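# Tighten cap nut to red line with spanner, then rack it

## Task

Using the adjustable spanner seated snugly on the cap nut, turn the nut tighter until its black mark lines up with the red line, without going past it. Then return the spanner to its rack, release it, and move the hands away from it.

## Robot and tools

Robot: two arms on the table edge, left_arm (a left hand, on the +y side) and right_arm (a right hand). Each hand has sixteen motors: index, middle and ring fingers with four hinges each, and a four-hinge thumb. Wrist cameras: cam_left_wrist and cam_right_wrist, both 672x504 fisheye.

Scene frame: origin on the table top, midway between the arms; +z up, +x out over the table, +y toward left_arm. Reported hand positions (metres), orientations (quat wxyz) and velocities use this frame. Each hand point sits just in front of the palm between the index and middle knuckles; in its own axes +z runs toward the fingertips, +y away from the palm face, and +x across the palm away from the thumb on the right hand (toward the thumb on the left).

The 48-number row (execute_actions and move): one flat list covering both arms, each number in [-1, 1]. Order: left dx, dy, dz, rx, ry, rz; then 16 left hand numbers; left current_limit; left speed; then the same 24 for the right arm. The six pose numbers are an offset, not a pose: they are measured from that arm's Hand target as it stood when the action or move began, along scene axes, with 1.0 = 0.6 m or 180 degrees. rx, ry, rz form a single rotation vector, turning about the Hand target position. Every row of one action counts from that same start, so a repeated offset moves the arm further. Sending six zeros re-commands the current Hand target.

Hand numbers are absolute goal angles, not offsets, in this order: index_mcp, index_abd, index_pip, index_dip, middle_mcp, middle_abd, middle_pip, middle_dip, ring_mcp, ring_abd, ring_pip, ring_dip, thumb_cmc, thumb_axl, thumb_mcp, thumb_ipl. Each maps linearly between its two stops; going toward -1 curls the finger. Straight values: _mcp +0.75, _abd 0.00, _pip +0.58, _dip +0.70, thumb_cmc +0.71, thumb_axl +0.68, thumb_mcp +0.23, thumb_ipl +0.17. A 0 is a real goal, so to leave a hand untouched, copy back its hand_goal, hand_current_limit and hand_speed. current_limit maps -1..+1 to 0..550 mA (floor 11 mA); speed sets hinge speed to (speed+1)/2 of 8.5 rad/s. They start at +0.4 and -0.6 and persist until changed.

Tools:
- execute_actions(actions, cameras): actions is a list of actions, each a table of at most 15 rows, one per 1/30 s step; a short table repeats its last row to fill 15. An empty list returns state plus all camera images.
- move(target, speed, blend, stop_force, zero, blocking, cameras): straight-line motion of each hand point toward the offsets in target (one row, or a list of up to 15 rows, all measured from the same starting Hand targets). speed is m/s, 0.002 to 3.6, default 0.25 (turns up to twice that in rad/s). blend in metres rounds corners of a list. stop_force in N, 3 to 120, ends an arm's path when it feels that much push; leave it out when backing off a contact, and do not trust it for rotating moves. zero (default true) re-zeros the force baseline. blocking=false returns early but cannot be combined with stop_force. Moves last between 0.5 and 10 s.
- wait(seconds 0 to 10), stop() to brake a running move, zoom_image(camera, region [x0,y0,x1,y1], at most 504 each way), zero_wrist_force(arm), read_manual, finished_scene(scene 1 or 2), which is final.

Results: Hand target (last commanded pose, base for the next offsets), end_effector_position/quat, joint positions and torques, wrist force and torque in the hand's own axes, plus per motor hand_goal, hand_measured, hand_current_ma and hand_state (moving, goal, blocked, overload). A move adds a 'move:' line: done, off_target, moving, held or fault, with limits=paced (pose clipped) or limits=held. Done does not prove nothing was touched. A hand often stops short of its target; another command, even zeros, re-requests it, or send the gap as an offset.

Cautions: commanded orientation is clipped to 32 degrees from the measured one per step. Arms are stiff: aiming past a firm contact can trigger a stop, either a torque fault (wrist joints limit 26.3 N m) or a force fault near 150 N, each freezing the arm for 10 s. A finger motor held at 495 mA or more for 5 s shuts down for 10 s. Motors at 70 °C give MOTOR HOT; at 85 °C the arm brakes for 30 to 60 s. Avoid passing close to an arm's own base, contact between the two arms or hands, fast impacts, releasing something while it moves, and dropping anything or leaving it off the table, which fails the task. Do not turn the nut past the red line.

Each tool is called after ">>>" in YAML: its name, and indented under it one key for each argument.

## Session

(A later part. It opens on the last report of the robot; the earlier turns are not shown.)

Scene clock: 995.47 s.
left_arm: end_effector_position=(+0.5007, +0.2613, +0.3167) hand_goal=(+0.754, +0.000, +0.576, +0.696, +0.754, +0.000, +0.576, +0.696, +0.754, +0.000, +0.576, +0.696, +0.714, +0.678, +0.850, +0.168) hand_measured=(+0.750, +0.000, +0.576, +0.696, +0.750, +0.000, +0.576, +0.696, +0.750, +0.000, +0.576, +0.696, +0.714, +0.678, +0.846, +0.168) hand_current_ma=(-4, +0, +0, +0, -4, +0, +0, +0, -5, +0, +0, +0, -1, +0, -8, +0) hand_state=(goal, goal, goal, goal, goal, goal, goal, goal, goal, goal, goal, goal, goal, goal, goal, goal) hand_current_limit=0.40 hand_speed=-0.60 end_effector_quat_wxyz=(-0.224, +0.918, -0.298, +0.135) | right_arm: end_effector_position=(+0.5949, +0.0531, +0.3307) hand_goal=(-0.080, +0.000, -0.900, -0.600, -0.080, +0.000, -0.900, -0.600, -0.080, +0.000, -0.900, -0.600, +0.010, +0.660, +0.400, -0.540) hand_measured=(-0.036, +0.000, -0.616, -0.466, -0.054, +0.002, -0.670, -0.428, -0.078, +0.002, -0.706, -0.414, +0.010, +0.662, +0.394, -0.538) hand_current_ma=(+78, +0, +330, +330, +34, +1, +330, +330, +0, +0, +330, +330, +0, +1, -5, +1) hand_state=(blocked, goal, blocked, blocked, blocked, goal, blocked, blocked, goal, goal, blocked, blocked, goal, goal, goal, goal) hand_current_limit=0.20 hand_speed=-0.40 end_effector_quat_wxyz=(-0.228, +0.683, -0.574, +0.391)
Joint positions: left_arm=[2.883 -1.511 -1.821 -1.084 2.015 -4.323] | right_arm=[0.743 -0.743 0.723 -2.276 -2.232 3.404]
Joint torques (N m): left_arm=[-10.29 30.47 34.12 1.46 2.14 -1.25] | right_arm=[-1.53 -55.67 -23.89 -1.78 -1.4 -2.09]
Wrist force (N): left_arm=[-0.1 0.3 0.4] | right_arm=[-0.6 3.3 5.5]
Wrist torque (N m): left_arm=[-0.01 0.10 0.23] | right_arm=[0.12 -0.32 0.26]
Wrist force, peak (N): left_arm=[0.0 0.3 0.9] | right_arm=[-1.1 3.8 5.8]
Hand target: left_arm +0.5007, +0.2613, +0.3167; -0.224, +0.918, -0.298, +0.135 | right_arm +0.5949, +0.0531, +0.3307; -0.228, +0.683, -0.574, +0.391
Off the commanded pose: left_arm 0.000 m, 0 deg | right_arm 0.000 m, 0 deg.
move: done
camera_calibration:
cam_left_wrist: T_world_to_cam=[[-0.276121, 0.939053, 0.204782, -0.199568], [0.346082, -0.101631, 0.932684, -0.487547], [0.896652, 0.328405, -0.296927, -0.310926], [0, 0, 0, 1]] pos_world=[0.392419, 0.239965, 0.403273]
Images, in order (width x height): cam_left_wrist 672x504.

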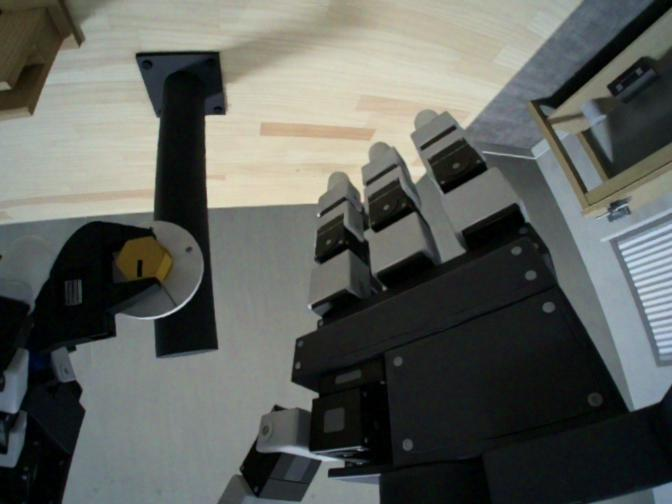

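>>> move:
  target:
    - [0,0,0,0,0,0,0.754,0,0.576,0.696,0.754,0,0.576,0.696,0.754,0,0.576,0.696,0.714,0.678,0.85,0.168,0.4,-0.6,0,0,0.0003,0,0,0,-0.08,0,-0.90,-0.60,-0.08,0,-0.90,-0.60,-0.08,0,-0.90,-0.60,0.11,0.69,0.2,-0.46,0.2,-0.4]
    - [0,0,0,0,0,0,0.754,0,0.576,0.696,0.754,0,0.576,0.696,0.754,0,0.576,0.696,0.714,0.678,0.85,0.168,0.4,-0.6,0,0,0.0003,0,0,0,-0.08,0,-0.90,-0.60,-0.08,0,-0.90,-0.60,-0.08,0,-0.90,-0.60,0.11,0.69,-0.2,-0.46,0.72,-0.7]
    - [0,0,0,0,0,0,0.754,0,0.576,0.696,0.754,0,0.576,0.696,0.754,0,0.576,0.696,0.714,0.678,0.85,0.168,0.4,-0.6,0,0,0.0003,0,0,0,-0.08,0,-0.90,-0.60,-0.08,0,-0.90,-0.60,-0.08,0,-0.90,-0.60,0.28,0.84,-0.2,-0.44,0.75,-0.85]
    - [0,0,0,0,0,0,0.754,0,0.576,0.696,0.754,0,0.576,0.696,0.754,0,0.576,0.696,0.714,0.678,0.85,0.168,0.4,-0.6,0,0,0.0003,0,0,0,-0.08,0,-0.90,-0.60,-0.08,0,-0.90,-0.60,-0.08,0,-0.90,-0.60,0.12,0.74,0.3,-0.46,0.2,-0.4]
    - [0,0,0,0,0,0,0.754,0,0.576,0.696,0.754,0,0.576,0.696,0.754,0,0.576,0.696,0.714,0.678,0.85,0.168,0.4,-0.6,0,0,0.0003,0,0,0,-0.08,0,-0.90,-0.60,-0.08,0,-0.90,-0.60,-0.08,0,-0.90,-0.60,0.01,0.66,0.4,-0.54,0.2,-0.4]
  cameras: ["cam_left_wrist"]

>>> zoom_image:
  camera: "cam_left_wrist"
  region: [60, 265, 100, 305]

>>> zoom_image:
  camera: "cam_left_wrist"
  region: [94, 220, 174, 300]

>>> move:
  target:
    - [0,0,0,0,0,0,0.754,0,0.576,0.696,0.754,0,0.576,0.696,0.754,0,0.576,0.696,0.714,0.678,0.85,0.168,0.4,-0.6,0,0,0,0,0,0,-0.08,0,-0.90,-0.60,-0.08,0,-0.90,-0.60,-0.08,0,-0.90,-0.60,0.11,0.69,0.2,-0.46,0.2,-0.4]
    - [0,0,0,0,0,0,0.754,0,0.576,0.696,0.754,0,0.576,0.696,0.754,0,0.576,0.696,0.714,0.678,0.85,0.168,0.4,-0.6,0,0,0,0,0,0,-0.08,0,-0.90,-0.60,-0.08,0,-0.90,-0.60,-0.08,0,-0.90,-0.60,0.11,0.69,-0.2,-0.46,0.72,-0.7]
    - [0,0,0,0,0,0,0.754,0,0.576,0.696,0.754,0,0.576,0.696,0.754,0,0.576,0.696,0.714,0.678,0.85,0.168,0.4,-0.6,0,0,0,0,0,0,-0.08,0,-0.90,-0.60,-0.08,0,-0.90,-0.60,-0.08,0,-0.90,-0.60,0.28,0.84,-0.2,-0.44,0.75,-0.85]
    - [0,0,0,0,0,0,0.754,0,0.576,0.696,0.754,0,0.576,0.696,0.754,0,0.576,0.696,0.714,0.678,0.85,0.168,0.4,-0.6,0,0,0,0,0,0,-0.08,0,-0.90,-0.60,-0.08,0,-0.90,-0.60,-0.08,0,-0.90,-0.60,0.12,0.74,0.3,-0.46,0.2,-0.4]
    - [0,0,0,0,0,0,0.754,0,0.576,0.696,0.754,0,0.576,0.696,0.754,0,0.576,0.696,0.714,0.678,0.85,0.168,0.4,-0.6,0,0,0,0,0,0,-0.08,0,-0.90,-0.60,-0.08,0,-0.90,-0.60,-0.08,0,-0.90,-0.60,0.01,0.66,0.4,-0.54,0.2,-0.4]
  cameras: ["cam_left_wrist"]

>>> zoom_image:
  camera: "cam_left_wrist"
  region: [60, 265, 100, 305]

>>> zoom_image:
  camera: "cam_left_wrist"
  region: [94, 220, 174, 300]

Scene clock: 1000.07 s.
left_arm: end_effector_position=(+0.5007, +0.2613, +0.3167) hand_goal=(+0.754, +0.000, +0.576, +0.696, +0.754, +0.000, +0.576, +0.696, +0.754, +0.000, +0.576, +0.696, +0.714, +0.678, +0.850, +0.168) hand_measured=(+0.750, +0.000, +0.576, +0.696, +0.750, +0.000, +0.576, +0.696, +0.750, +0.000, +0.576, +0.696, +0.714, +0.678, +0.846, +0.168) hand_current_ma=(-4, +0, +0, +0, -4, +0, +0, +0, -5, +0, +0, +0, -1, +0, -8, +0) hand_state=(goal, goal, goal, goal, goal, goal, goal, goal, goal, goal, goal, goal, goal, goal, goal, goal) hand_current_limit=0.40 hand_speed=-0.60 end_effector_quat_wxyz=(-0.224, +0.918, -0.298, +0.135) | right_arm: end_effector_position=(+0.5949, +0.0531, +0.3308) hand_goal=(-0.080, +0.000, -0.900, -0.600, -0.080, +0.000, -0.900, -0.600, -0.080, +0.000, -0.900, -0.600, +0.010, +0.660, +0.400, -0.540) hand_measured=(-0.036, +0.000, -0.616, -0.466, -0.054, +0.002, -0.670, -0.428, -0.078, +0.002, -0.706, -0.414, +0.010, +0.662, +0.394, -0.538) hand_current_ma=(+79, +0, +330, +330, +34, +1, +330, +330, +0, +0, +330, +330, +0, +1, -5, +1) hand_state=(blocked, goal, blocked, blocked, blocked, goal, blocked, blocked, goal, goal, blocked, blocked, goal, goal, goal, goal) hand_current_limit=0.20 hand_speed=-0.40 end_effector_quat_wxyz=(-0.228, +0.683, -0.574, +0.391)
Joint positions: left_arm=[2.883 -1.511 -1.821 -1.084 2.015 -4.323] | right_arm=[0.743 -0.743 0.722 -2.276 -2.232 3.404]
Joint torques (N m): left_arm=[-10.15 29.89 34.7 1.53 1.93 -1.28] | right_arm=[1.39 -58.05 -22.71 -1.84 -1.34 -2.15]
Wrist force (N): left_arm=[0.1 0.2 0.6] | right_arm=[-0.7 3.3 5.7]
Wrist torque (N m): left_arm=[-0.04 0.08 0.24] | right_arm=[0.10 -0.30 0.23]
Wrist force, peak (N): left_arm=[0.3 0.5 0.9] | right_arm=[-1.7 4.4 5.4]
Hand target: left_arm +0.5007, +0.2613, +0.3167; -0.224, +0.918, -0.298, +0.135 | right_arm +0.5949, +0.0531, +0.3308; -0.228, +0.683, -0.574, +0.391
Off the commanded pose: left_arm 0.000 m, 0 deg | right_arm 0.000 m, 0 deg.
move: done
camera_calibration:
cam_left_wrist: T_world_to_cam=[[-0.276121, 0.939053, 0.204782, -0.199568], [0.346082, -0.101631, 0.932684, -0.487547], [0.896652, 0.328405, -0.296927, -0.310926], [0, 0, 0, 1]] pos_world=[0.392419, 0.239965, 0.403273]
Images, in order (width x height): cam_left_wrist 672x504.

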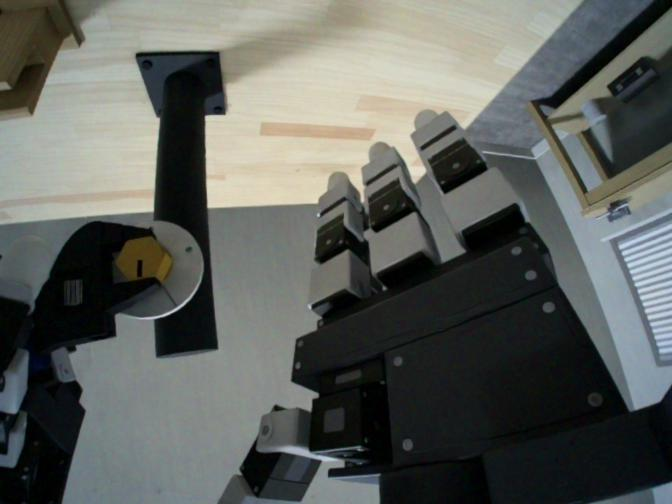

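Scaled by 12.600 from the camera's 672x504 image, which has a finer 960x720 frame.

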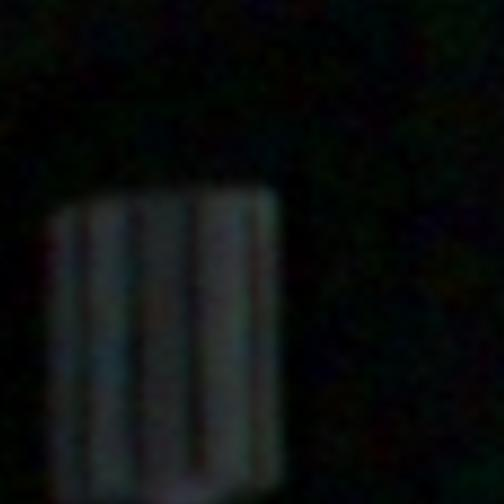

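Scaled by 6.300 from the camera's 672x504 image, which has a finer 960x720 frame.

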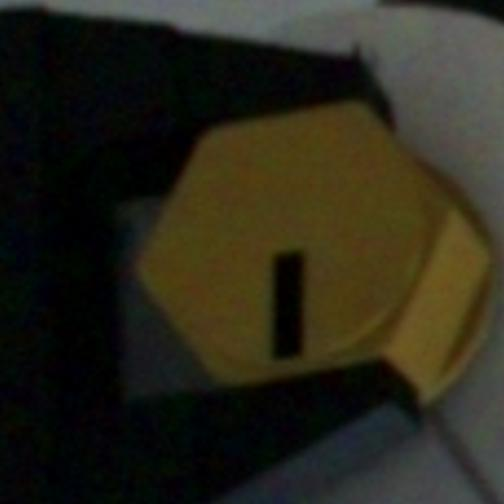

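Scene clock: 1002.73 s.
left_arm: end_effector_position=(+0.5007, +0.2613, +0.3167) hand_goal=(+0.754, +0.000, +0.576, +0.696, +0.754, +0.000, +0.576, +0.696, +0.754, +0.000, +0.576, +0.696, +0.714, +0.678, +0.850, +0.168) hand_measured=(+0.750, +0.000, +0.576, +0.696, +0.750, +0.000, +0.576, +0.696, +0.750, +0.000, +0.576, +0.696, +0.714, +0.678, +0.846, +0.168) hand_current_ma=(-4, +0, +0, +0, -4, +0, +0, +0, -5, +0, +0, +0, -1, +0, -8, +0) hand_state=(goal, goal, goal, goal, goal, goal, goal, goal, goal, goal, goal, goal, goal, goal, goal, goal) hand_current_limit=0.40 hand_speed=-0.60 end_effector_quat_wxyz=(-0.224, +0.918, -0.298, +0.135) | right_arm: end_effector_position=(+0.5949, +0.0531, +0.3308) hand_goal=(-0.080, +0.000, -0.900, -0.600, -0.080, +0.000, -0.900, -0.600, -0.080, +0.000, -0.900, -0.600, +0.010, +0.660, +0.400, -0.540) hand_measured=(-0.036, +0.000, -0.616, -0.466, -0.054, +0.002, -0.670, -0.428, -0.080, +0.002, -0.706, -0.414, +0.010, +0.662, +0.394, -0.538) hand_current_ma=(+76, +0, +330, +330, +33, +1, +330, +330, +0, +0, +330, +330, +0, +1, -5, +1) hand_state=(blocked, goal, blocked, blocked, blocked, goal, blocked, blocked, goal, goal, blocked, blocked, goal, goal, goal, goal) hand_current_limit=0.20 hand_speed=-0.40 end_effector_quat_wxyz=(-0.228, +0.683, -0.574, +0.391)
Joint positions: left_arm=[2.883 -1.511 -1.821 -1.084 2.015 -4.323] | right_arm=[0.743 -0.743 0.722 -2.276 -2.232 3.404]
Joint torques (N m): left_arm=[-10.94 30.44 33.88 1.56 2.11 -1.55] | right_arm=[3.77 -75.36 -22.23 -2.68 -1.37 -2.04]
Wrist force (N): left_arm=[0.0 0.2 0.5] | right_arm=[-0.8 3.7 5.3]
Wrist torque (N m): left_arm=[-0.02 0.09 0.24] | right_arm=[0.15 -0.29 0.20]
Wrist force, peak (N): left_arm=[0.3 0.7 0.7] | right_arm=[-0.8 4.0 5.6]
Hand target: left_arm +0.5007, +0.2613, +0.3167; -0.224, +0.918, -0.298, +0.135 | right_arm +0.5949, +0.0531, +0.3308; -0.228, +0.683, -0.574, +0.391
Off the commanded pose: left_arm 0.000 m, 0 deg | right_arm 0.000 m, 0 deg.
move: done
camera_calibration:
cam_left_wrist: T_world_to_cam=[[-0.276121, 0.939053, 0.204782, -0.199568], [0.346082, -0.101631, 0.932684, -0.487547], [0.896652, 0.328405, -0.296927, -0.310926], [0, 0, 0, 1]] pos_world=[0.392419, 0.239965, 0.403273]
Images, in order (width x height): cam_left_wrist 672x504.

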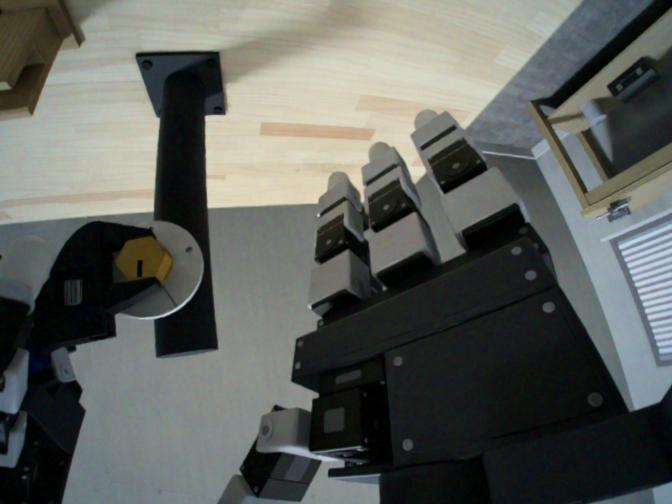

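Scaled by 12.600 from the camera's 672x504 image, which has a finer 960x720 frame.

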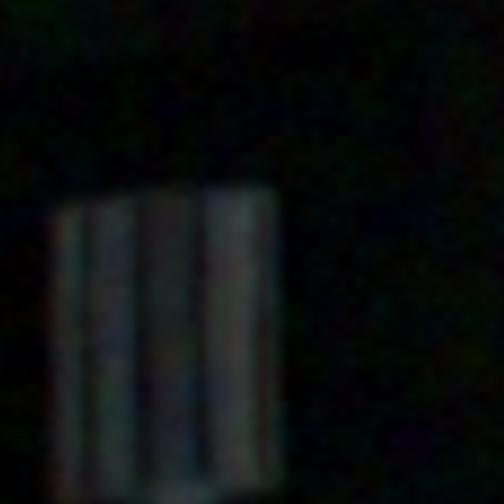

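Scaled by 6.300 from the camera's 672x504 image, which has a finer 960x720 frame.

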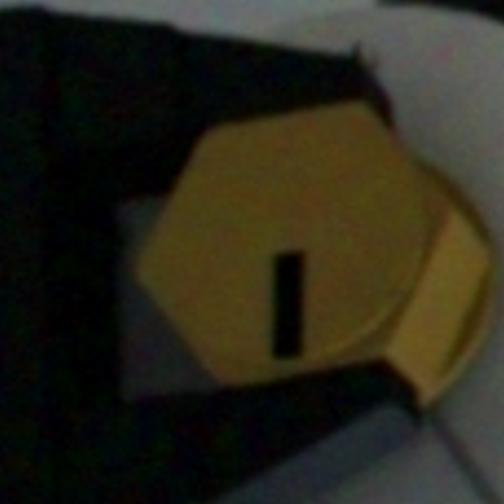

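>>> move:
  target:
    - [0,0,0,0,0,0,0.754,0,0.576,0.696,0.754,0,0.576,0.696,0.754,0,0.576,0.696,0.714,0.678,0.85,0.168,0.4,-0.6,0,0.0003,0.0036,-0.00556,0,0,-0.08,0,-0.90,-0.60,-0.08,0,-0.90,-0.60,-0.08,0,-0.90,-0.60,0.01,0.66,0.4,-0.54,0.2,-0.4]
  speed: 0.03

>>> move:
  target:
    - [0,0,0,0,0,0,0.754,0,0.576,0.696,0.754,0,0.576,0.696,0.754,0,0.576,0.696,0.714,0.678,0.85,0.168,0.4,-0.6,0,0.0003,0.0036,-0.00556,0,0,-0.08,0,-0.90,-0.60,-0.08,0,-0.90,-0.60,-0.08,0,-0.90,-0.60,0.01,0.66,0.4,-0.54,0.2,-0.4]
  speed: 0.03

>>> move:
  target:
    - [0,0,0,0,0,0,0.754,0,0.576,0.696,0.754,0,0.576,0.696,0.754,0,0.576,0.696,0.714,0.678,0.85,0.168,0.4,-0.6,0,-0.0006,-0.0072,0.0111,0,0,-0.08,0,-0.90,-0.60,-0.08,0,-0.90,-0.60,-0.08,0,-0.90,-0.60,0.01,0.66,0.4,-0.54,0.2,-0.4]
  speed: 0.03

>>> move:
  target:
    - [0,0,0,0,0,0,0.754,0,0.576,0.696,0.754,0,0.576,0.696,0.754,0,0.576,0.696,0.714,0.678,0.85,0.168,0.4,-0.6,0,-0.0003,-0.0036,0.00556,0,0,-0.08,0,-0.90,-0.60,-0.08,0,-0.90,-0.60,-0.08,0,-0.90,-0.60,0.01,0.66,0.4,-0.54,0.2,-0.4]
  speed: 0.03

>>> move:
  target:
    - [0,0,0,0,0,0,0.754,0,0.576,0.696,0.754,0,0.576,0.696,0.754,0,0.576,0.696,0.714,0.678,0.85,0.168,0.4,-0.6,0,-0.0003,-0.0036,0.00556,0,0,-0.08,0,-0.90,-0.60,-0.08,0,-0.90,-0.60,-0.08,0,-0.90,-0.60,0.01,0.66,0.4,-0.54,0.2,-0.4]
  speed: 0.03

>>> move:
  target:
    - [0,0,0,0,0,0,0.754,0,0.576,0.696,0.754,0,0.576,0.696,0.754,0,0.576,0.696,0.714,0.678,0.85,0.168,0.4,-0.6,0,-0.00035,-0.0036,0.00556,0,0,-0.08,0,-0.90,-0.60,-0.08,0,-0.90,-0.60,-0.08,0,-0.90,-0.60,0.01,0.66,0.4,-0.54,0.2,-0.4]
  speed: 0.03

Scene clock: 1004.77 s.
left_arm: end_effector_position=(+0.5007, +0.2613, +0.3167) hand_goal=(+0.754, +0.000, +0.576, +0.696, +0.754, +0.000, +0.576, +0.696, +0.754, +0.000, +0.576, +0.696, +0.714, +0.678, +0.850, +0.168) hand_measured=(+0.750, +0.000, +0.576, +0.696, +0.750, +0.000, +0.576, +0.696, +0.750, +0.000, +0.576, +0.696, +0.714, +0.678, +0.846, +0.168) hand_current_ma=(-4, +0, +0, +0, -4, +0, +0, +0, -5, +0, +0, +0, -1, +0, -8, +0) hand_state=(goal, goal, goal, goal, goal, goal, goal, goal, goal, goal, goal, goal, goal, goal, goal, goal) hand_current_limit=0.40 hand_speed=-0.60 end_effector_quat_wxyz=(-0.224, +0.918, -0.298, +0.135) | right_arm: end_effector_position=(+0.5949, +0.0533, +0.3330) hand_goal=(-0.080, +0.000, -0.900, -0.600, -0.080, +0.000, -0.900, -0.600, -0.080, +0.000, -0.900, -0.600, +0.010, +0.660, +0.400, -0.540) hand_measured=(-0.036, +0.000, -0.616, -0.466, -0.054, +0.002, -0.670, -0.428, -0.080, +0.002, -0.706, -0.414, +0.010, +0.662, +0.394, -0.538) hand_current_ma=(+75, +0, +330, +330, +32, +1, +330, +330, +0, +0, +330, +330, +0, +1, -5, +1) hand_state=(blocked, goal, blocked, blocked, blocked, goal, blocked, blocked, goal, goal, blocked, blocked, goal, goal, goal, goal) hand_current_limit=0.20 hand_speed=-0.40 end_effector_quat_wxyz=(-0.223, +0.685, -0.570, +0.396)
Joint positions: left_arm=[2.883 -1.511 -1.821 -1.084 2.015 -4.323] | right_arm=[0.746 -0.734 0.701 -2.257 -2.244 3.397]
Joint torques (N m): left_arm=[-10.58 30.15 34.35 1.37 2.21 -1.3] | right_arm=[13.23 -53 -36.9 -1.18 -2.69 -2.82]
Wrist force (N): left_arm=[0.0 0.4 0.6] | right_arm=[0.0 4.1 5.6]
Wrist torque (N m): left_arm=[-0.02 0.08 0.23] | right_arm=[0.14 -0.38 0.43]
Wrist force, peak (N): left_arm=[0.2 0.8 0.6] | right_arm=[-0.9 5.2 5.8]
Hand target: left_arm +0.5007, +0.2613, +0.3167; -0.224, +0.918, -0.298, +0.135 | right_arm +0.5949, +0.0533, +0.3330; -0.223, +0.685, -0.570, +0.396
Off the commanded pose: left_arm 0.000 m, 0 deg | right_arm 0.000 m, 0 deg.
move: done

Scene clock: 1005.60 s.
left_arm: end_effector_position=(+0.5007, +0.2613, +0.3167) hand_goal=(+0.754, +0.000, +0.576, +0.696, +0.754, +0.000, +0.576, +0.696, +0.754, +0.000, +0.576, +0.696, +0.714, +0.678, +0.850, +0.168) hand_measured=(+0.750, +0.000, +0.576, +0.696, +0.750, +0.000, +0.576, +0.696, +0.750, +0.000, +0.576, +0.696, +0.714, +0.678, +0.846, +0.168) hand_current_ma=(-4, +0, +0, +0, -4, +0, +0, +0, -5, +0, +0, +0, -1, +0, -8, +0) hand_state=(goal, goal, goal, goal, goal, goal, goal, goal, goal, goal, goal, goal, goal, goal, goal, goal) hand_current_limit=0.40 hand_speed=-0.60 end_effector_quat_wxyz=(-0.224, +0.918, -0.298, +0.135) | right_arm: end_effector_position=(+0.5949, +0.0535, +0.3351) hand_goal=(-0.080, +0.000, -0.900, -0.600, -0.080, +0.000, -0.900, -0.600, -0.080, +0.000, -0.900, -0.600, +0.010, +0.660, +0.400, -0.540) hand_measured=(-0.036, +0.000, -0.616, -0.466, -0.054, +0.002, -0.670, -0.428, -0.080, +0.002, -0.706, -0.414, +0.010, +0.662, +0.394, -0.538) hand_current_ma=(+75, +0, +330, +330, +32, +1, +330, +330, +0, +0, +330, +330, +0, +1, -4, +1) hand_state=(blocked, goal, blocked, blocked, blocked, goal, blocked, blocked, goal, goal, blocked, blocked, goal, goal, goal, goal) hand_current_limit=0.20 hand_speed=-0.40 end_effector_quat_wxyz=(-0.217, +0.687, -0.567, +0.401)
Joint positions: left_arm=[2.883 -1.511 -1.821 -1.084 2.015 -4.323] | right_arm=[0.75 -0.725 0.678 -2.237 -2.257 3.389]
Joint torques (N m): left_arm=[-10.07 30.39 34.34 1.38 2.32 -1.34] | right_arm=[14.76 -60.01 -40.62 -1.65 -3.56 -3.42]
Wrist force (N): left_arm=[0.0 0.4 0.5] | right_arm=[-3.8 7.1 12.7]
Wrist torque (N m): left_arm=[-0.01 0.08 0.23] | right_arm=[-0.24 -0.38 0.62]
Wrist force, peak (N): left_arm=[-0.1 0.7 0.6] | right_arm=[-4.0 7.5 12.7]
Hand target: left_arm +0.5007, +0.2613, +0.3167; -0.224, +0.918, -0.298, +0.135 | right_arm +0.5949, +0.0535, +0.3352; -0.217, +0.687, -0.567, +0.401
Off the commanded pose: left_arm 0.000 m, 0 deg | right_arm 0.000 m, 0 deg.
move: done

Scene clock: 1006.57 s.
left_arm: end_effector_position=(+0.5007, +0.2613, +0.3167) hand_goal=(+0.754, +0.000, +0.576, +0.696, +0.754, +0.000, +0.576, +0.696, +0.754, +0.000, +0.576, +0.696, +0.714, +0.678, +0.850, +0.168) hand_measured=(+0.750, +0.000, +0.576, +0.696, +0.750, +0.000, +0.576, +0.696, +0.750, +0.000, +0.576, +0.696, +0.714, +0.678, +0.846, +0.168) hand_current_ma=(-4, +0, +0, +0, -4, +0, +0, +0, -5, +0, +0, +0, -1, +0, -8, +0) hand_state=(goal, goal, goal, goal, goal, goal, goal, goal, goal, goal, goal, goal, goal, goal, goal, goal) hand_current_limit=0.40 hand_speed=-0.60 end_effector_quat_wxyz=(-0.224, +0.918, -0.298, +0.135) | right_arm: end_effector_position=(+0.5949, +0.0531, +0.3309) hand_goal=(-0.080, +0.000, -0.900, -0.600, -0.080, +0.000, -0.900, -0.600, -0.080, +0.000, -0.900, -0.600, +0.010, +0.660, +0.400, -0.540) hand_measured=(-0.038, +0.000, -0.616, -0.466, -0.058, +0.002, -0.670, -0.428, -0.082, +0.002, -0.706, -0.414, +0.010, +0.662, +0.394, -0.538) hand_current_ma=(+71, +0, +330, +330, +27, +1, +330, +330, -1, +0, +330, +330, +0, +1, -4, +1) hand_state=(blocked, goal, blocked, blocked, blocked, goal, blocked, blocked, goal, goal, blocked, blocked, goal, goal, goal, goal) hand_current_limit=0.20 hand_speed=-0.40 end_effector_quat_wxyz=(-0.228, +0.683, -0.574, +0.391)
Joint positions: left_arm=[2.883 -1.511 -1.821 -1.084 2.015 -4.323] | right_arm=[0.743 -0.743 0.722 -2.275 -2.232 3.404]
Joint torques (N m): left_arm=[-9.49 29.66 33.99 1.4 2.33 -1.34] | right_arm=[-13.29 -78.66 -16.61 -6.51 0.06 2.12]
Wrist force (N): left_arm=[-0.2 0.2 0.5] | right_arm=[-1.6 5.4 6.1]
Wrist torque (N m): left_arm=[-0.03 0.10 0.22] | right_arm=[0.19 -0.21 0.03]
Wrist force, peak (N): left_arm=[0.3 0.6 0.6] | right_arm=[-3.9 7.5 13.0]
Hand target: left_arm +0.5007, +0.2613, +0.3167; -0.224, +0.918, -0.298, +0.135 | right_arm +0.5949, +0.0531, +0.3308; -0.228, +0.683, -0.574, +0.391
Off the commanded pose: left_arm 0.000 m, 0 deg | right_arm 0.000 m, 0 deg.
move: done

Scene clock: 1007.40 s.
left_arm: end_effector_position=(+0.5007, +0.2613, +0.3167) hand_goal=(+0.754, +0.000, +0.576, +0.696, +0.754, +0.000, +0.576, +0.696, +0.754, +0.000, +0.576, +0.696, +0.714, +0.678, +0.850, +0.168) hand_measured=(+0.750, +0.000, +0.576, +0.696, +0.750, +0.000, +0.576, +0.696, +0.750, +0.000, +0.576, +0.696, +0.714, +0.678, +0.846, +0.168) hand_current_ma=(-4, +0, +0, +0, -4, +0, +0, +0, -5, +0, +0, +0, -1, +0, -8, +0) hand_state=(goal, goal, goal, goal, goal, goal, goal, goal, goal, goal, goal, goal, goal, goal, goal, goal) hand_current_limit=0.40 hand_speed=-0.60 end_effector_quat_wxyz=(-0.224, +0.918, -0.298, +0.135) | right_arm: end_effector_position=(+0.5949, +0.0529, +0.3287) hand_goal=(-0.080, +0.000, -0.900, -0.600, -0.080, +0.000, -0.900, -0.600, -0.080, +0.000, -0.900, -0.600, +0.010, +0.660, +0.400, -0.540) hand_measured=(-0.040, +0.000, -0.616, -0.466, -0.060, +0.002, -0.670, -0.428, -0.088, +0.002, -0.706, -0.414, +0.010, +0.662, +0.394, -0.538) hand_current_ma=(+66, +0, +330, +330, +21, +1, +330, +330, -5, +0, +330, +330, +0, +1, -4, +1) hand_state=(blocked, goal, blocked, blocked, goal, goal, blocked, blocked, goal, goal, blocked, blocked, goal, goal, goal, goal) hand_current_limit=0.20 hand_speed=-0.40 end_effector_quat_wxyz=(-0.234, +0.681, -0.577, +0.386)
Joint positions: left_arm=[2.883 -1.511 -1.821 -1.084 2.015 -4.323] | right_arm=[0.739 -0.752 0.743 -2.294 -2.22 3.412]
Joint torques (N m): left_arm=[-10.12 30.07 34.22 1.46 2.34 -1.43] | right_arm=[-14.16 -76.27 -17.06 -6.25 0.01 1.94]
Wrist force (N): left_arm=[0.1 0.5 0.5] | right_arm=[-2.6 3.0 5.2]
Wrist torque (N m): left_arm=[0.00 0.07 0.24] | right_arm=[0.07 0.03 0.02]
Wrist force, peak (N): left_arm=[0.1 0.6 0.8] | right_arm=[-1.2 5.5 5.9]
Hand target: left_arm +0.5007, +0.2613, +0.3167; -0.224, +0.918, -0.298, +0.135 | right_arm +0.5949, +0.0529, +0.3287; -0.234, +0.681, -0.577, +0.386
Off the commanded pose: left_arm 0.000 m, 0 deg | right_arm 0.000 m, 0 deg.
move: done

Scene clock: 1008.20 s.
left_arm: end_effector_position=(+0.5007, +0.2613, +0.3167) hand_goal=(+0.754, +0.000, +0.576, +0.696, +0.754, +0.000, +0.576, +0.696, +0.754, +0.000, +0.576, +0.696, +0.714, +0.678, +0.850, +0.168) hand_measured=(+0.750, +0.000, +0.576, +0.696, +0.750, +0.000, +0.576, +0.696, +0.750, +0.000, +0.576, +0.696, +0.714, +0.678, +0.846, +0.168) hand_current_ma=(-4, +0, +0, +0, -4, +0, +0, +0, -5, +0, +0, +0, -1, +0, -8, +0) hand_state=(goal, goal, goal, goal, goal, goal, goal, goal, goal, goal, goal, goal, goal, goal, goal, goal) hand_current_limit=0.40 hand_speed=-0.60 end_effector_quat_wxyz=(-0.224, +0.918, -0.298, +0.135) | right_arm: end_effector_position=(+0.5949, +0.0528, +0.3266) hand_goal=(-0.080, +0.000, -0.900, -0.600, -0.080, +0.000, -0.900, -0.600, -0.080, +0.000, -0.900, -0.600, +0.010, +0.660, +0.400, -0.540) hand_measured=(-0.044, -0.002, -0.616, -0.466, -0.068, +0.002, -0.670, -0.428, -0.100, +0.002, -0.706, -0.414, +0.010, +0.662, +0.394, -0.538) hand_current_ma=(+57, +0, +330, +330, +9, +0, +330, +330, -22, +0, +330, +330, +0, +1, -4, +1) hand_state=(blocked, goal, blocked, blocked, goal, goal, blocked, blocked, goal, goal, blocked, blocked, goal, goal, goal, goal) hand_current_limit=0.20 hand_speed=-0.40 end_effector_quat_wxyz=(-0.240, +0.679, -0.580, +0.381)
Joint positions: left_arm=[2.883 -1.511 -1.821 -1.084 2.015 -4.323] | right_arm=[0.735 -0.76 0.764 -2.313 -2.207 3.42]
Joint torques (N m): left_arm=[-10.55 30.3 34.04 1.46 2.34 -1.26] | right_arm=[-16.69 -73.02 -13.4 -4.74 -0.04 1.88]
Wrist force (N): left_arm=[0.1 0.3 0.4] | right_arm=[-7.7 -6.8 2.7]
Wrist torque (N m): left_arm=[-0.01 0.08 0.24] | right_arm=[-0.25 0.53 -0.53]
Wrist force, peak (N): left_arm=[0.2 0.5 0.9] | right_arm=[-7.7 -6.8 2.7]
Hand target: left_arm +0.5007, +0.2613, +0.3167; -0.224, +0.918, -0.298, +0.135 | right_arm +0.5949, +0.0527, +0.3265; -0.240, +0.679, -0.581, +0.381
Off the commanded pose: left_arm 0.000 m, 0 deg | right_arm 0.000 m, 0 deg.
move: done

Scene clock: 1009.00 s.
left_arm: end_effector_position=(+0.5007, +0.2613, +0.3167) hand_goal=(+0.754, +0.000, +0.576, +0.696, +0.754, +0.000, +0.576, +0.696, +0.754, +0.000, +0.576, +0.696, +0.714, +0.678, +0.850, +0.168) hand_measured=(+0.750, +0.000, +0.576, +0.696, +0.750, +0.000, +0.576, +0.696, +0.750, +0.000, +0.576, +0.696, +0.714, +0.678, +0.846, +0.168) hand_current_ma=(-4, +0, +0, +0, -4, +0, +0, +0, -5, +0, +0, +0, -1, +0, -8, +0) hand_state=(goal, goal, goal, goal, goal, goal, goal, goal, goal, goal, goal, goal, goal, goal, goal, goal) hand_current_limit=0.40 hand_speed=-0.60 end_effector_quat_wxyz=(-0.224, +0.918, -0.298, +0.135) | right_arm: end_effector_position=(+0.5950, +0.0525, +0.3244) hand_goal=(-0.080, +0.000, -0.900, -0.600, -0.080, +0.000, -0.900, -0.600, -0.080, +0.000, -0.900, -0.600, +0.010, +0.660, +0.400, -0.540) hand_measured=(-0.050, -0.004, -0.616, -0.466, -0.080, -0.002, -0.670, -0.428, -0.114, +0.002, -0.706, -0.414, +0.008, +0.662, +0.394, -0.538) hand_current_ma=(+41, -2, +329, +330, +0, +0, +330, +330, -49, +0, +330, +330, +0, +1, -4, +1) hand_state=(blocked, goal, blocked, blocked, goal, goal, blocked, blocked, blocked, goal, blocked, blocked, goal, goal, goal, goal) hand_current_limit=0.20 hand_speed=-0.40 end_effector_quat_wxyz=(-0.246, +0.676, -0.584, +0.376)
Joint positions: left_arm=[2.883 -1.511 -1.821 -1.084 2.015 -4.323] | right_arm=[0.731 -0.769 0.785 -2.332 -2.195 3.428]
Joint torques (N m): left_arm=[-11.61 29.87 34.62 1.46 2.35 -1.36] | right_arm=[-11.72 -62.73 -9.1 -2.65 1.35 2.13]
Wrist force (N): left_arm=[0.1 0.5 0.3] | right_arm=[0.0 -15.2 -2.3]
Wrist torque (N m): left_arm=[0.02 0.07 0.24] | right_arm=[-0.27 0.80 -0.56]
Wrist force, peak (N): left_arm=[0.0 0.6 0.7] | right_arm=[-14.7 -19.4 -3.0]
Hand target: left_arm +0.5007, +0.2613, +0.3167; -0.224, +0.918, -0.298, +0.135 | right_arm +0.5949, +0.0525, +0.3244; -0.246, +0.676, -0.584, +0.375
Off the commanded pose: left_arm 0.000 m, 0 deg | right_arm 0.000 m, 0 deg.
move: done

>>> move:
  target:
    - [0,0,0,0,0,0,0.754,0,0.576,0.696,0.754,0,0.576,0.696,0.754,0,0.576,0.696,0.714,0.678,0.85,0.168,0.4,-0.6,0,0.00095,0.0108,-0.01667,0,0,-0.08,0,-0.90,-0.60,-0.08,0,-0.90,-0.60,-0.08,0,-0.90,-0.60,0.01,0.66,0.4,-0.54,0.2,-0.4]
  speed: 0.03
  cameras: ["cam_left_wrist"]

>>> zoom_image:
  camera: "cam_left_wrist"
  region: [60, 265, 100, 305]

>>> zoom_image:
  camera: "cam_left_wrist"
  region: [94, 220, 174, 300]

Scene clock: 1010.77 s.
left_arm: end_effector_position=(+0.5007, +0.2613, +0.3167) hand_goal=(+0.754, +0.000, +0.576, +0.696, +0.754, +0.000, +0.576, +0.696, +0.754, +0.000, +0.576, +0.696, +0.714, +0.678, +0.850, +0.168) hand_measured=(+0.750, +0.000, +0.576, +0.696, +0.750, +0.000, +0.576, +0.696, +0.750, +0.000, +0.576, +0.696, +0.714, +0.678, +0.846, +0.168) hand_current_ma=(-4, +0, +0, +0, -4, +0, +0, +0, -5, +0, +0, +0, -1, +0, -8, +0) hand_state=(goal, goal, goal, goal, goal, goal, goal, goal, goal, goal, goal, goal, goal, goal, goal, goal) hand_current_limit=0.40 hand_speed=-0.60 end_effector_quat_wxyz=(-0.224, +0.918, -0.298, +0.135) | right_arm: end_effector_position=(+0.5949, +0.0531, +0.3308) hand_goal=(-0.080, +0.000, -0.900, -0.600, -0.080, +0.000, -0.900, -0.600, -0.080, +0.000, -0.900, -0.600, +0.010, +0.660, +0.400, -0.540) hand_measured=(-0.050, -0.002, -0.614, -0.466, -0.068, +0.002, -0.672, -0.428, -0.092, +0.002, -0.706, -0.414, +0.008, +0.662, +0.394, -0.538) hand_current_ma=(+42, +0, +330, +330, +10, +0, +330, +330, -10, +1, +330, +330, -1, +1, -4, +1) hand_state=(blocked, goal, blocked, blocked, goal, goal, blocked, blocked, goal, goal, blocked, blocked, goal, goal, goal, goal) hand_current_limit=0.20 hand_speed=-0.40 end_effector_quat_wxyz=(-0.229, +0.683, -0.574, +0.391)
Joint positions: left_arm=[2.883 -1.511 -1.821 -1.084 2.015 -4.323] | right_arm=[0.743 -0.743 0.722 -2.276 -2.232 3.404]
Joint torques (N m): left_arm=[-10.42 29.31 34.41 1.55 2.36 -1.31] | right_arm=[12.56 -55.14 -37.3 -1.48 -3.02 -2.74]
Wrist force (N): left_arm=[0.2 0.4 0.6] | right_arm=[-1.5 5.9 6.1]
Wrist torque (N m): left_arm=[-0.02 0.06 0.26] | right_arm=[0.21 -0.18 0.14]
Wrist force, peak (N): left_arm=[0.0 0.4 0.8] | right_arm=[3.4 -15.6 -2.8]
Hand target: left_arm +0.5007, +0.2613, +0.3167; -0.224, +0.918, -0.298, +0.135 | right_arm +0.5949, +0.0531, +0.3308; -0.228, +0.683, -0.574, +0.391
Off the commanded pose: left_arm 0.000 m, 0 deg | right_arm 0.000 m, 0 deg.
move: done
camera_calibration:
cam_left_wrist: T_world_to_cam=[[-0.276121, 0.939053, 0.204782, -0.199568], [0.346082, -0.101631, 0.932684, -0.487547], [0.896652, 0.328405, -0.296927, -0.310926], [0, 0, 0, 1]] pos_world=[0.392419, 0.239965, 0.403273]
Images, in order (width x height): cam_left_wrist 672x504.

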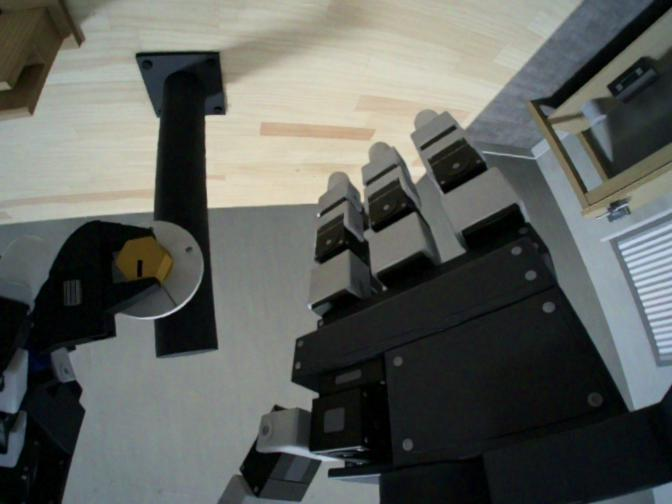

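Scaled by 12.600 from the camera's 672x504 image, which has a finer 960x720 frame.

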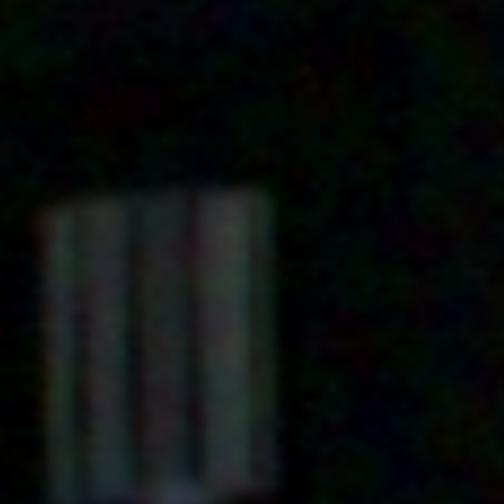

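Scaled by 6.300 from the camera's 672x504 image, which has a finer 960x720 frame.

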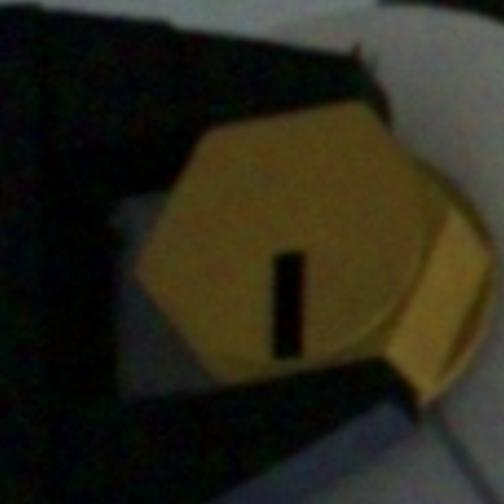

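>>> move:
  target:
    - [0,0,0,0,0,0,0.754,0,0.576,0.696,0.754,0,0.576,0.696,0.754,0,0.576,0.696,0.714,0.678,0.85,0.168,0.4,-0.6,0,0,0,0,0,0,-0.08,0,-0.90,-0.60,-0.08,0,-0.90,-0.60,-0.08,0,-0.90,-0.60,0.11,0.69,0.2,-0.46,0.2,-0.4]
    - [0,0,0,0,0,0,0.754,0,0.576,0.696,0.754,0,0.576,0.696,0.754,0,0.576,0.696,0.714,0.678,0.85,0.168,0.4,-0.6,0,0,0,0,0,0,-0.08,0,-0.90,-0.60,-0.08,0,-0.90,-0.60,-0.08,0,-0.90,-0.60,0.11,0.69,-0.2,-0.46,0.72,-0.7]
    - [0,0,0,0,0,0,0.754,0,0.576,0.696,0.754,0,0.576,0.696,0.754,0,0.576,0.696,0.714,0.678,0.85,0.168,0.4,-0.6,0,0,0,0,0,0,-0.08,0,-0.90,-0.60,-0.08,0,-0.90,-0.60,-0.08,0,-0.90,-0.60,0.28,0.84,-0.2,-0.44,0.75,-0.85]
    - [0,0,0,0,0,0,0.754,0,0.576,0.696,0.754,0,0.576,0.696,0.754,0,0.576,0.696,0.714,0.678,0.85,0.168,0.4,-0.6,0,0,0,0,0,0,-0.08,0,-0.90,-0.60,-0.08,0,-0.90,-0.60,-0.08,0,-0.90,-0.60,0.12,0.74,0.3,-0.46,0.2,-0.4]
    - [0,0,0,0,0,0,0.754,0,0.576,0.696,0.754,0,0.576,0.696,0.754,0,0.576,0.696,0.714,0.678,0.85,0.168,0.4,-0.6,0,0,0,0,0,0,-0.08,0,-0.90,-0.60,-0.08,0,-0.90,-0.60,-0.08,0,-0.90,-0.60,0.01,0.66,0.4,-0.54,0.2,-0.4]
  cameras: ["cam_left_wrist"]

>>> zoom_image:
  camera: "cam_left_wrist"
  region: [60, 265, 100, 305]

Scene clock: 1014.03 s.
left_arm: end_effector_position=(+0.5007, +0.2613, +0.3167) hand_goal=(+0.754, +0.000, +0.576, +0.696, +0.754, +0.000, +0.576, +0.696, +0.754, +0.000, +0.576, +0.696, +0.714, +0.678, +0.850, +0.168) hand_measured=(+0.750, +0.000, +0.576, +0.696, +0.750, +0.000, +0.576, +0.696, +0.750, +0.000, +0.576, +0.696, +0.714, +0.678, +0.846, +0.168) hand_current_ma=(-4, +0, +0, +0, -4, +0, +0, +0, -5, +0, +0, +0, -1, +0, -8, +0) hand_state=(goal, goal, goal, goal, goal, goal, goal, goal, goal, goal, goal, goal, goal, goal, goal, goal) hand_current_limit=0.40 hand_speed=-0.60 end_effector_quat_wxyz=(-0.224, +0.918, -0.298, +0.135) | right_arm: end_effector_position=(+0.5949, +0.0531, +0.3308) hand_goal=(-0.080, +0.000, -0.900, -0.600, -0.080, +0.000, -0.900, -0.600, -0.080, +0.000, -0.900, -0.600, +0.010, +0.660, +0.400, -0.540) hand_measured=(-0.040, -0.002, -0.614, -0.466, -0.058, +0.002, -0.672, -0.428, -0.082, +0.002, -0.710, -0.414, +0.010, +0.662, +0.394, -0.538) hand_current_ma=(+68, +0, +330, +330, +28, +0, +330, +330, +0, +1, +330, +330, +0, +1, -5, +1) hand_state=(blocked, goal, blocked, blocked, blocked, goal, blocked, blocked, goal, goal, blocked, blocked, goal, goal, goal, goal) hand_current_limit=0.20 hand_speed=-0.40 end_effector_quat_wxyz=(-0.228, +0.683, -0.574, +0.391)
Joint positions: left_arm=[2.883 -1.511 -1.821 -1.084 2.015 -4.323] | right_arm=[0.743 -0.743 0.722 -2.276 -2.232 3.404]
Joint torques (N m): left_arm=[-10.76 30.44 34.8 1.52 2.37 -1.25] | right_arm=[5.49 -54.43 -23.08 -1.78 -2.11 -0.15]
Wrist force (N): left_arm=[0.0 0.3 0.7] | right_arm=[-1.0 4.6 5.0]
Wrist torque (N m): left_arm=[-0.04 0.09 0.23] | right_arm=[0.22 -0.28 0.29]
Wrist force, peak (N): left_arm=[0.4 0.6 0.7] | right_arm=[-1.2 6.3 6.5]
Hand target: left_arm +0.5007, +0.2613, +0.3167; -0.224, +0.918, -0.298, +0.135 | right_arm +0.5949, +0.0531, +0.3308; -0.228, +0.683, -0.574, +0.391
Off the commanded pose: left_arm 0.000 m, 0 deg | right_arm 0.000 m, 0 deg.
move: done
camera_calibration:
cam_left_wrist: T_world_to_cam=[[-0.276121, 0.939053, 0.204782, -0.199568], [0.346082, -0.101631, 0.932684, -0.487547], [0.896652, 0.328405, -0.296927, -0.310926], [0, 0, 0, 1]] pos_world=[0.392419, 0.239965, 0.403273]
Images, in order (width x height): cam_left_wrist 672x504.

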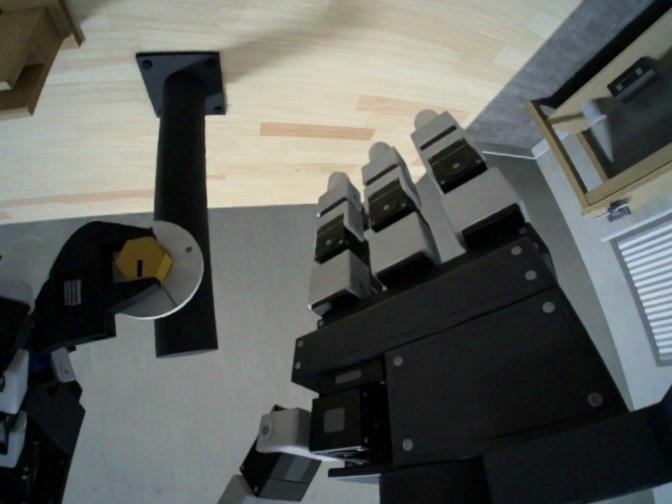

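Scaled by 12.600 from the camera's 672x504 image, which has a finer 960x720 frame.

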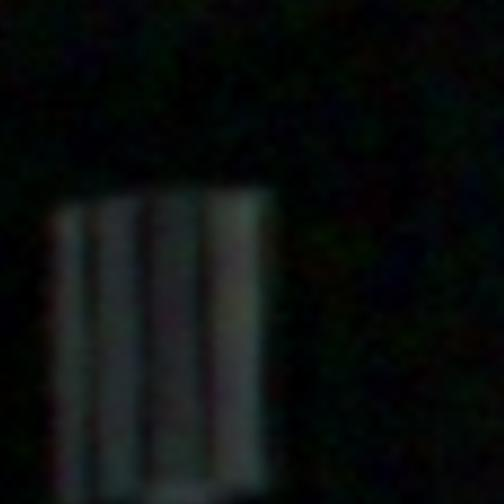

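>>> move:
  target:
    - [0,0,0,0,0,0,0.754,0,0.576,0.696,0.754,0,0.576,0.696,0.754,0,0.576,0.696,0.714,0.678,0.85,0.168,0.4,-0.6,0,0,0,0,0,0,-0.08,0,-0.90,-0.60,-0.08,0,-0.90,-0.60,-0.08,0,-0.90,-0.60,0.11,0.69,0.2,-0.46,0.2,-0.4]
    - [0,0,0,0,0,0,0.754,0,0.576,0.696,0.754,0,0.576,0.696,0.754,0,0.576,0.696,0.714,0.678,0.85,0.168,0.4,-0.6,0,0,0,0,0,0,-0.08,0,-0.90,-0.60,-0.08,0,-0.90,-0.60,-0.08,0,-0.90,-0.60,0.11,0.69,-0.2,-0.46,0.72,-0.7]
    - [0,0,0,0,0,0,0.754,0,0.576,0.696,0.754,0,0.576,0.696,0.754,0,0.576,0.696,0.714,0.678,0.85,0.168,0.4,-0.6,0,0,0,0,0,0,-0.08,0,-0.90,-0.60,-0.08,0,-0.90,-0.60,-0.08,0,-0.90,-0.60,0.28,0.84,-0.2,-0.44,0.75,-0.85]
  cameras: ["cam_left_wrist"]

>>> zoom_image:
  camera: "cam_left_wrist"
  region: [40, 240, 120, 320]

>>> move:
  target:
    - [0,0,0,0,0,0,0.754,0,0.576,0.696,0.754,0,0.576,0.696,0.754,0,0.576,0.696,0.714,0.678,0.85,0.168,0.4,-0.6,0,0,0,0,0,0,-0.08,0,-0.90,-0.60,-0.08,0,-0.90,-0.60,-0.08,0,-0.90,-0.60,0.12,0.74,0.3,-0.46,0.2,-0.4]
    - [0,0,0,0,0,0,0.754,0,0.576,0.696,0.754,0,0.576,0.696,0.754,0,0.576,0.696,0.714,0.678,0.85,0.168,0.4,-0.6,0,0,0,0,0,0,-0.08,0,-0.90,-0.60,-0.08,0,-0.90,-0.60,-0.08,0,-0.90,-0.60,0.01,0.66,0.4,-0.54,0.2,-0.4]
  cameras: ["cam_left_wrist"]

>>> zoom_image:
  camera: "cam_left_wrist"
  region: [60, 265, 100, 305]

Scene clock: 1016.27 s.
left_arm: end_effector_position=(+0.5007, +0.2613, +0.3167) hand_goal=(+0.754, +0.000, +0.576, +0.696, +0.754, +0.000, +0.576, +0.696, +0.754, +0.000, +0.576, +0.696, +0.714, +0.678, +0.850, +0.168) hand_measured=(+0.750, +0.000, +0.576, +0.696, +0.750, +0.000, +0.576, +0.696, +0.750, +0.000, +0.576, +0.696, +0.714, +0.678, +0.846, +0.168) hand_current_ma=(-4, +0, +0, +0, -4, +0, +0, +0, -5, +0, +0, +0, -1, +0, -8, +0) hand_state=(goal, goal, goal, goal, goal, goal, goal, goal, goal, goal, goal, goal, goal, goal, goal, goal) hand_current_limit=0.40 hand_speed=-0.60 end_effector_quat_wxyz=(-0.224, +0.918, -0.298, +0.135) | right_arm: end_effector_position=(+0.5949, +0.0531, +0.3308) hand_goal=(-0.080, +0.000, -0.900, -0.600, -0.080, +0.000, -0.900, -0.600, -0.080, +0.000, -0.900, -0.600, +0.280, +0.840, -0.200, -0.440) hand_measured=(-0.040, -0.002, -0.614, -0.466, -0.058, +0.002, -0.672, -0.428, -0.080, +0.002, -0.710, -0.414, +0.100, +0.708, -0.020, -0.440) hand_current_ma=(+68, +0, +481, +397, +28, +0, +481, +481, +0, +1, +481, +481, -481, -481, +481, +0) hand_state=(blocked, goal, blocked, blocked, blocked, goal, blocked, blocked, goal, goal, blocked, blocked, blocked, blocked, blocked, goal) hand_current_limit=0.75 hand_speed=-0.85 end_effector_quat_wxyz=(-0.228, +0.683, -0.574, +0.391)
Joint positions: left_arm=[2.883 -1.511 -1.821 -1.084 2.015 -4.323] | right_arm=[0.743 -0.743 0.722 -2.276 -2.232 3.404]
Joint torques (N m): left_arm=[-10.92 30.89 33.79 1.38 2.22 -1.42] | right_arm=[-3.4 -55.15 -22.49 -2.14 -1.46 1.59]
Wrist force (N): left_arm=[-0.1 0.3 0.4] | right_arm=[2.4 5.9 -0.8]
Wrist torque (N m): left_arm=[-0.01 0.10 0.22] | right_arm=[0.35 -0.97 0.20]
Wrist force, peak (N): left_arm=[0.3 0.8 0.6] | right_arm=[-1.0 4.8 5.4]
Hand target: left_arm +0.5007, +0.2613, +0.3167; -0.224, +0.918, -0.298, +0.135 | right_arm +0.5949, +0.0531, +0.3308; -0.228, +0.683, -0.574, +0.391
Off the commanded pose: left_arm 0.000 m, 0 deg | right_arm 0.000 m, 0 deg.
move: done
camera_calibration:
cam_left_wrist: T_world_to_cam=[[-0.276121, 0.939053, 0.204782, -0.199568], [0.346082, -0.101631, 0.932684, -0.487547], [0.896652, 0.328405, -0.296927, -0.310926], [0, 0, 0, 1]] pos_world=[0.392419, 0.239965, 0.403273]
Images, in order (width x height): cam_left_wrist 672x504.

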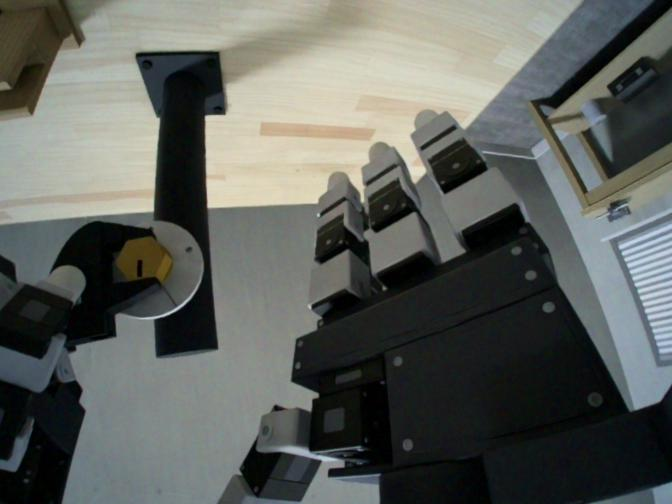

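Scaled by 6.300 from the camera's 672x504 image, which has a finer 960x720 frame.

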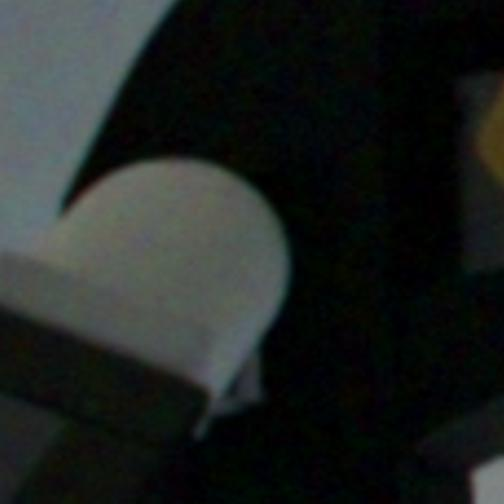

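Scene clock: 1017.33 s.
left_arm: end_effector_position=(+0.5007, +0.2613, +0.3167) hand_goal=(+0.754, +0.000, +0.576, +0.696, +0.754, +0.000, +0.576, +0.696, +0.754, +0.000, +0.576, +0.696, +0.714, +0.678, +0.850, +0.168) hand_measured=(+0.750, +0.000, +0.576, +0.696, +0.750, +0.000, +0.576, +0.696, +0.750, +0.000, +0.576, +0.696, +0.714, +0.678, +0.846, +0.168) hand_current_ma=(-4, +0, +0, +0, -4, +0, +0, +0, -5, +0, +0, +0, -1, +0, -8, +0) hand_state=(goal, goal, goal, goal, goal, goal, goal, goal, goal, goal, goal, goal, goal, goal, goal, goal) hand_current_limit=0.40 hand_speed=-0.60 end_effector_quat_wxyz=(-0.224, +0.918, -0.298, +0.135) | right_arm: end_effector_position=(+0.5949, +0.0531, +0.3308) hand_goal=(-0.080, +0.000, -0.900, -0.600, -0.080, +0.000, -0.900, -0.600, -0.080, +0.000, -0.900, -0.600, +0.010, +0.660, +0.400, -0.540) hand_measured=(-0.040, -0.002, -0.614, -0.466, -0.058, +0.002, -0.672, -0.428, -0.082, +0.002, -0.710, -0.414, +0.010, +0.662, +0.394, -0.538) hand_current_ma=(+68, +0, +330, +330, +28, +0, +330, +330, +0, +1, +330, +330, +0, +1, -5, +1) hand_state=(blocked, goal, blocked, blocked, blocked, goal, blocked, blocked, goal, goal, blocked, blocked, goal, goal, goal, goal) hand_current_limit=0.20 hand_speed=-0.40 end_effector_quat_wxyz=(-0.228, +0.683, -0.574, +0.391)
Joint positions: left_arm=[2.883 -1.511 -1.821 -1.084 2.015 -4.323] | right_arm=[0.743 -0.743 0.722 -2.276 -2.232 3.404]
Joint torques (N m): left_arm=[-10.32 30.02 33.37 1.46 2.47 -1.39] | right_arm=[-7.25 -55.25 -22.84 -2.26 -1.09 1.46]
Wrist force (N): left_arm=[0.1 0.5 0.4] | right_arm=[-1.1 3.9 5.3]
Wrist torque (N m): left_arm=[0.02 0.07 0.24] | right_arm=[0.17 -0.29 0.32]
Wrist force, peak (N): left_arm=[0.4 0.2 0.8] | right_arm=[-1.4 4.2 5.6]
Hand target: left_arm +0.5007, +0.2613, +0.3167; -0.224, +0.918, -0.298, +0.135 | right_arm +0.5949, +0.0531, +0.3308; -0.228, +0.683, -0.574, +0.391
Off the commanded pose: left_arm 0.000 m, 0 deg | right_arm 0.000 m, 0 deg.
move: done
camera_calibration:
cam_left_wrist: T_world_to_cam=[[-0.276121, 0.939053, 0.204782, -0.199568], [0.346082, -0.101631, 0.932684, -0.487547], [0.896652, 0.328405, -0.296927, -0.310926], [0, 0, 0, 1]] pos_world=[0.392419, 0.239965, 0.403273]
Images, in order (width x height): cam_left_wrist 672x504.

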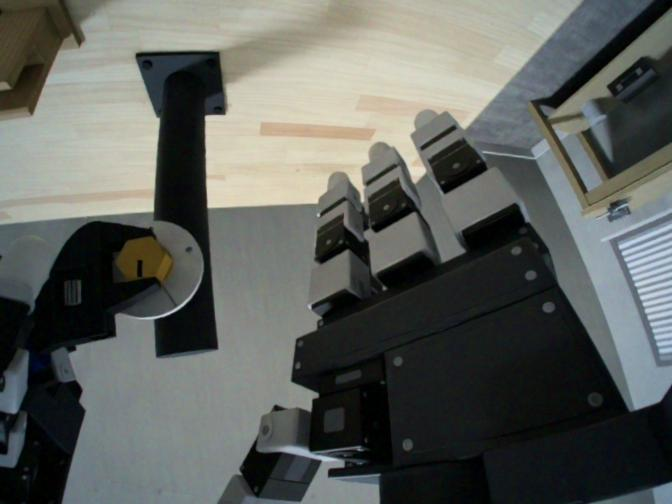

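Scaled by 12.600 from the camera's 672x504 image, which has a finer 960x720 frame.

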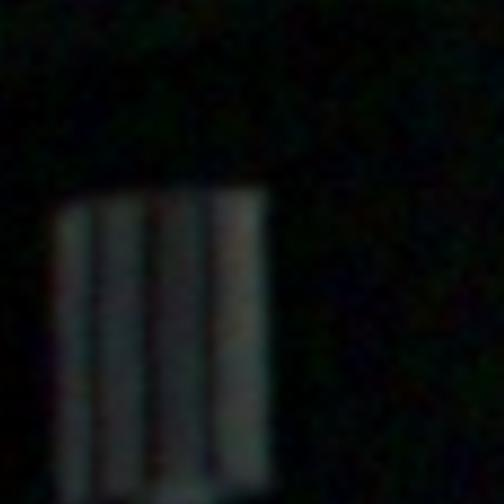

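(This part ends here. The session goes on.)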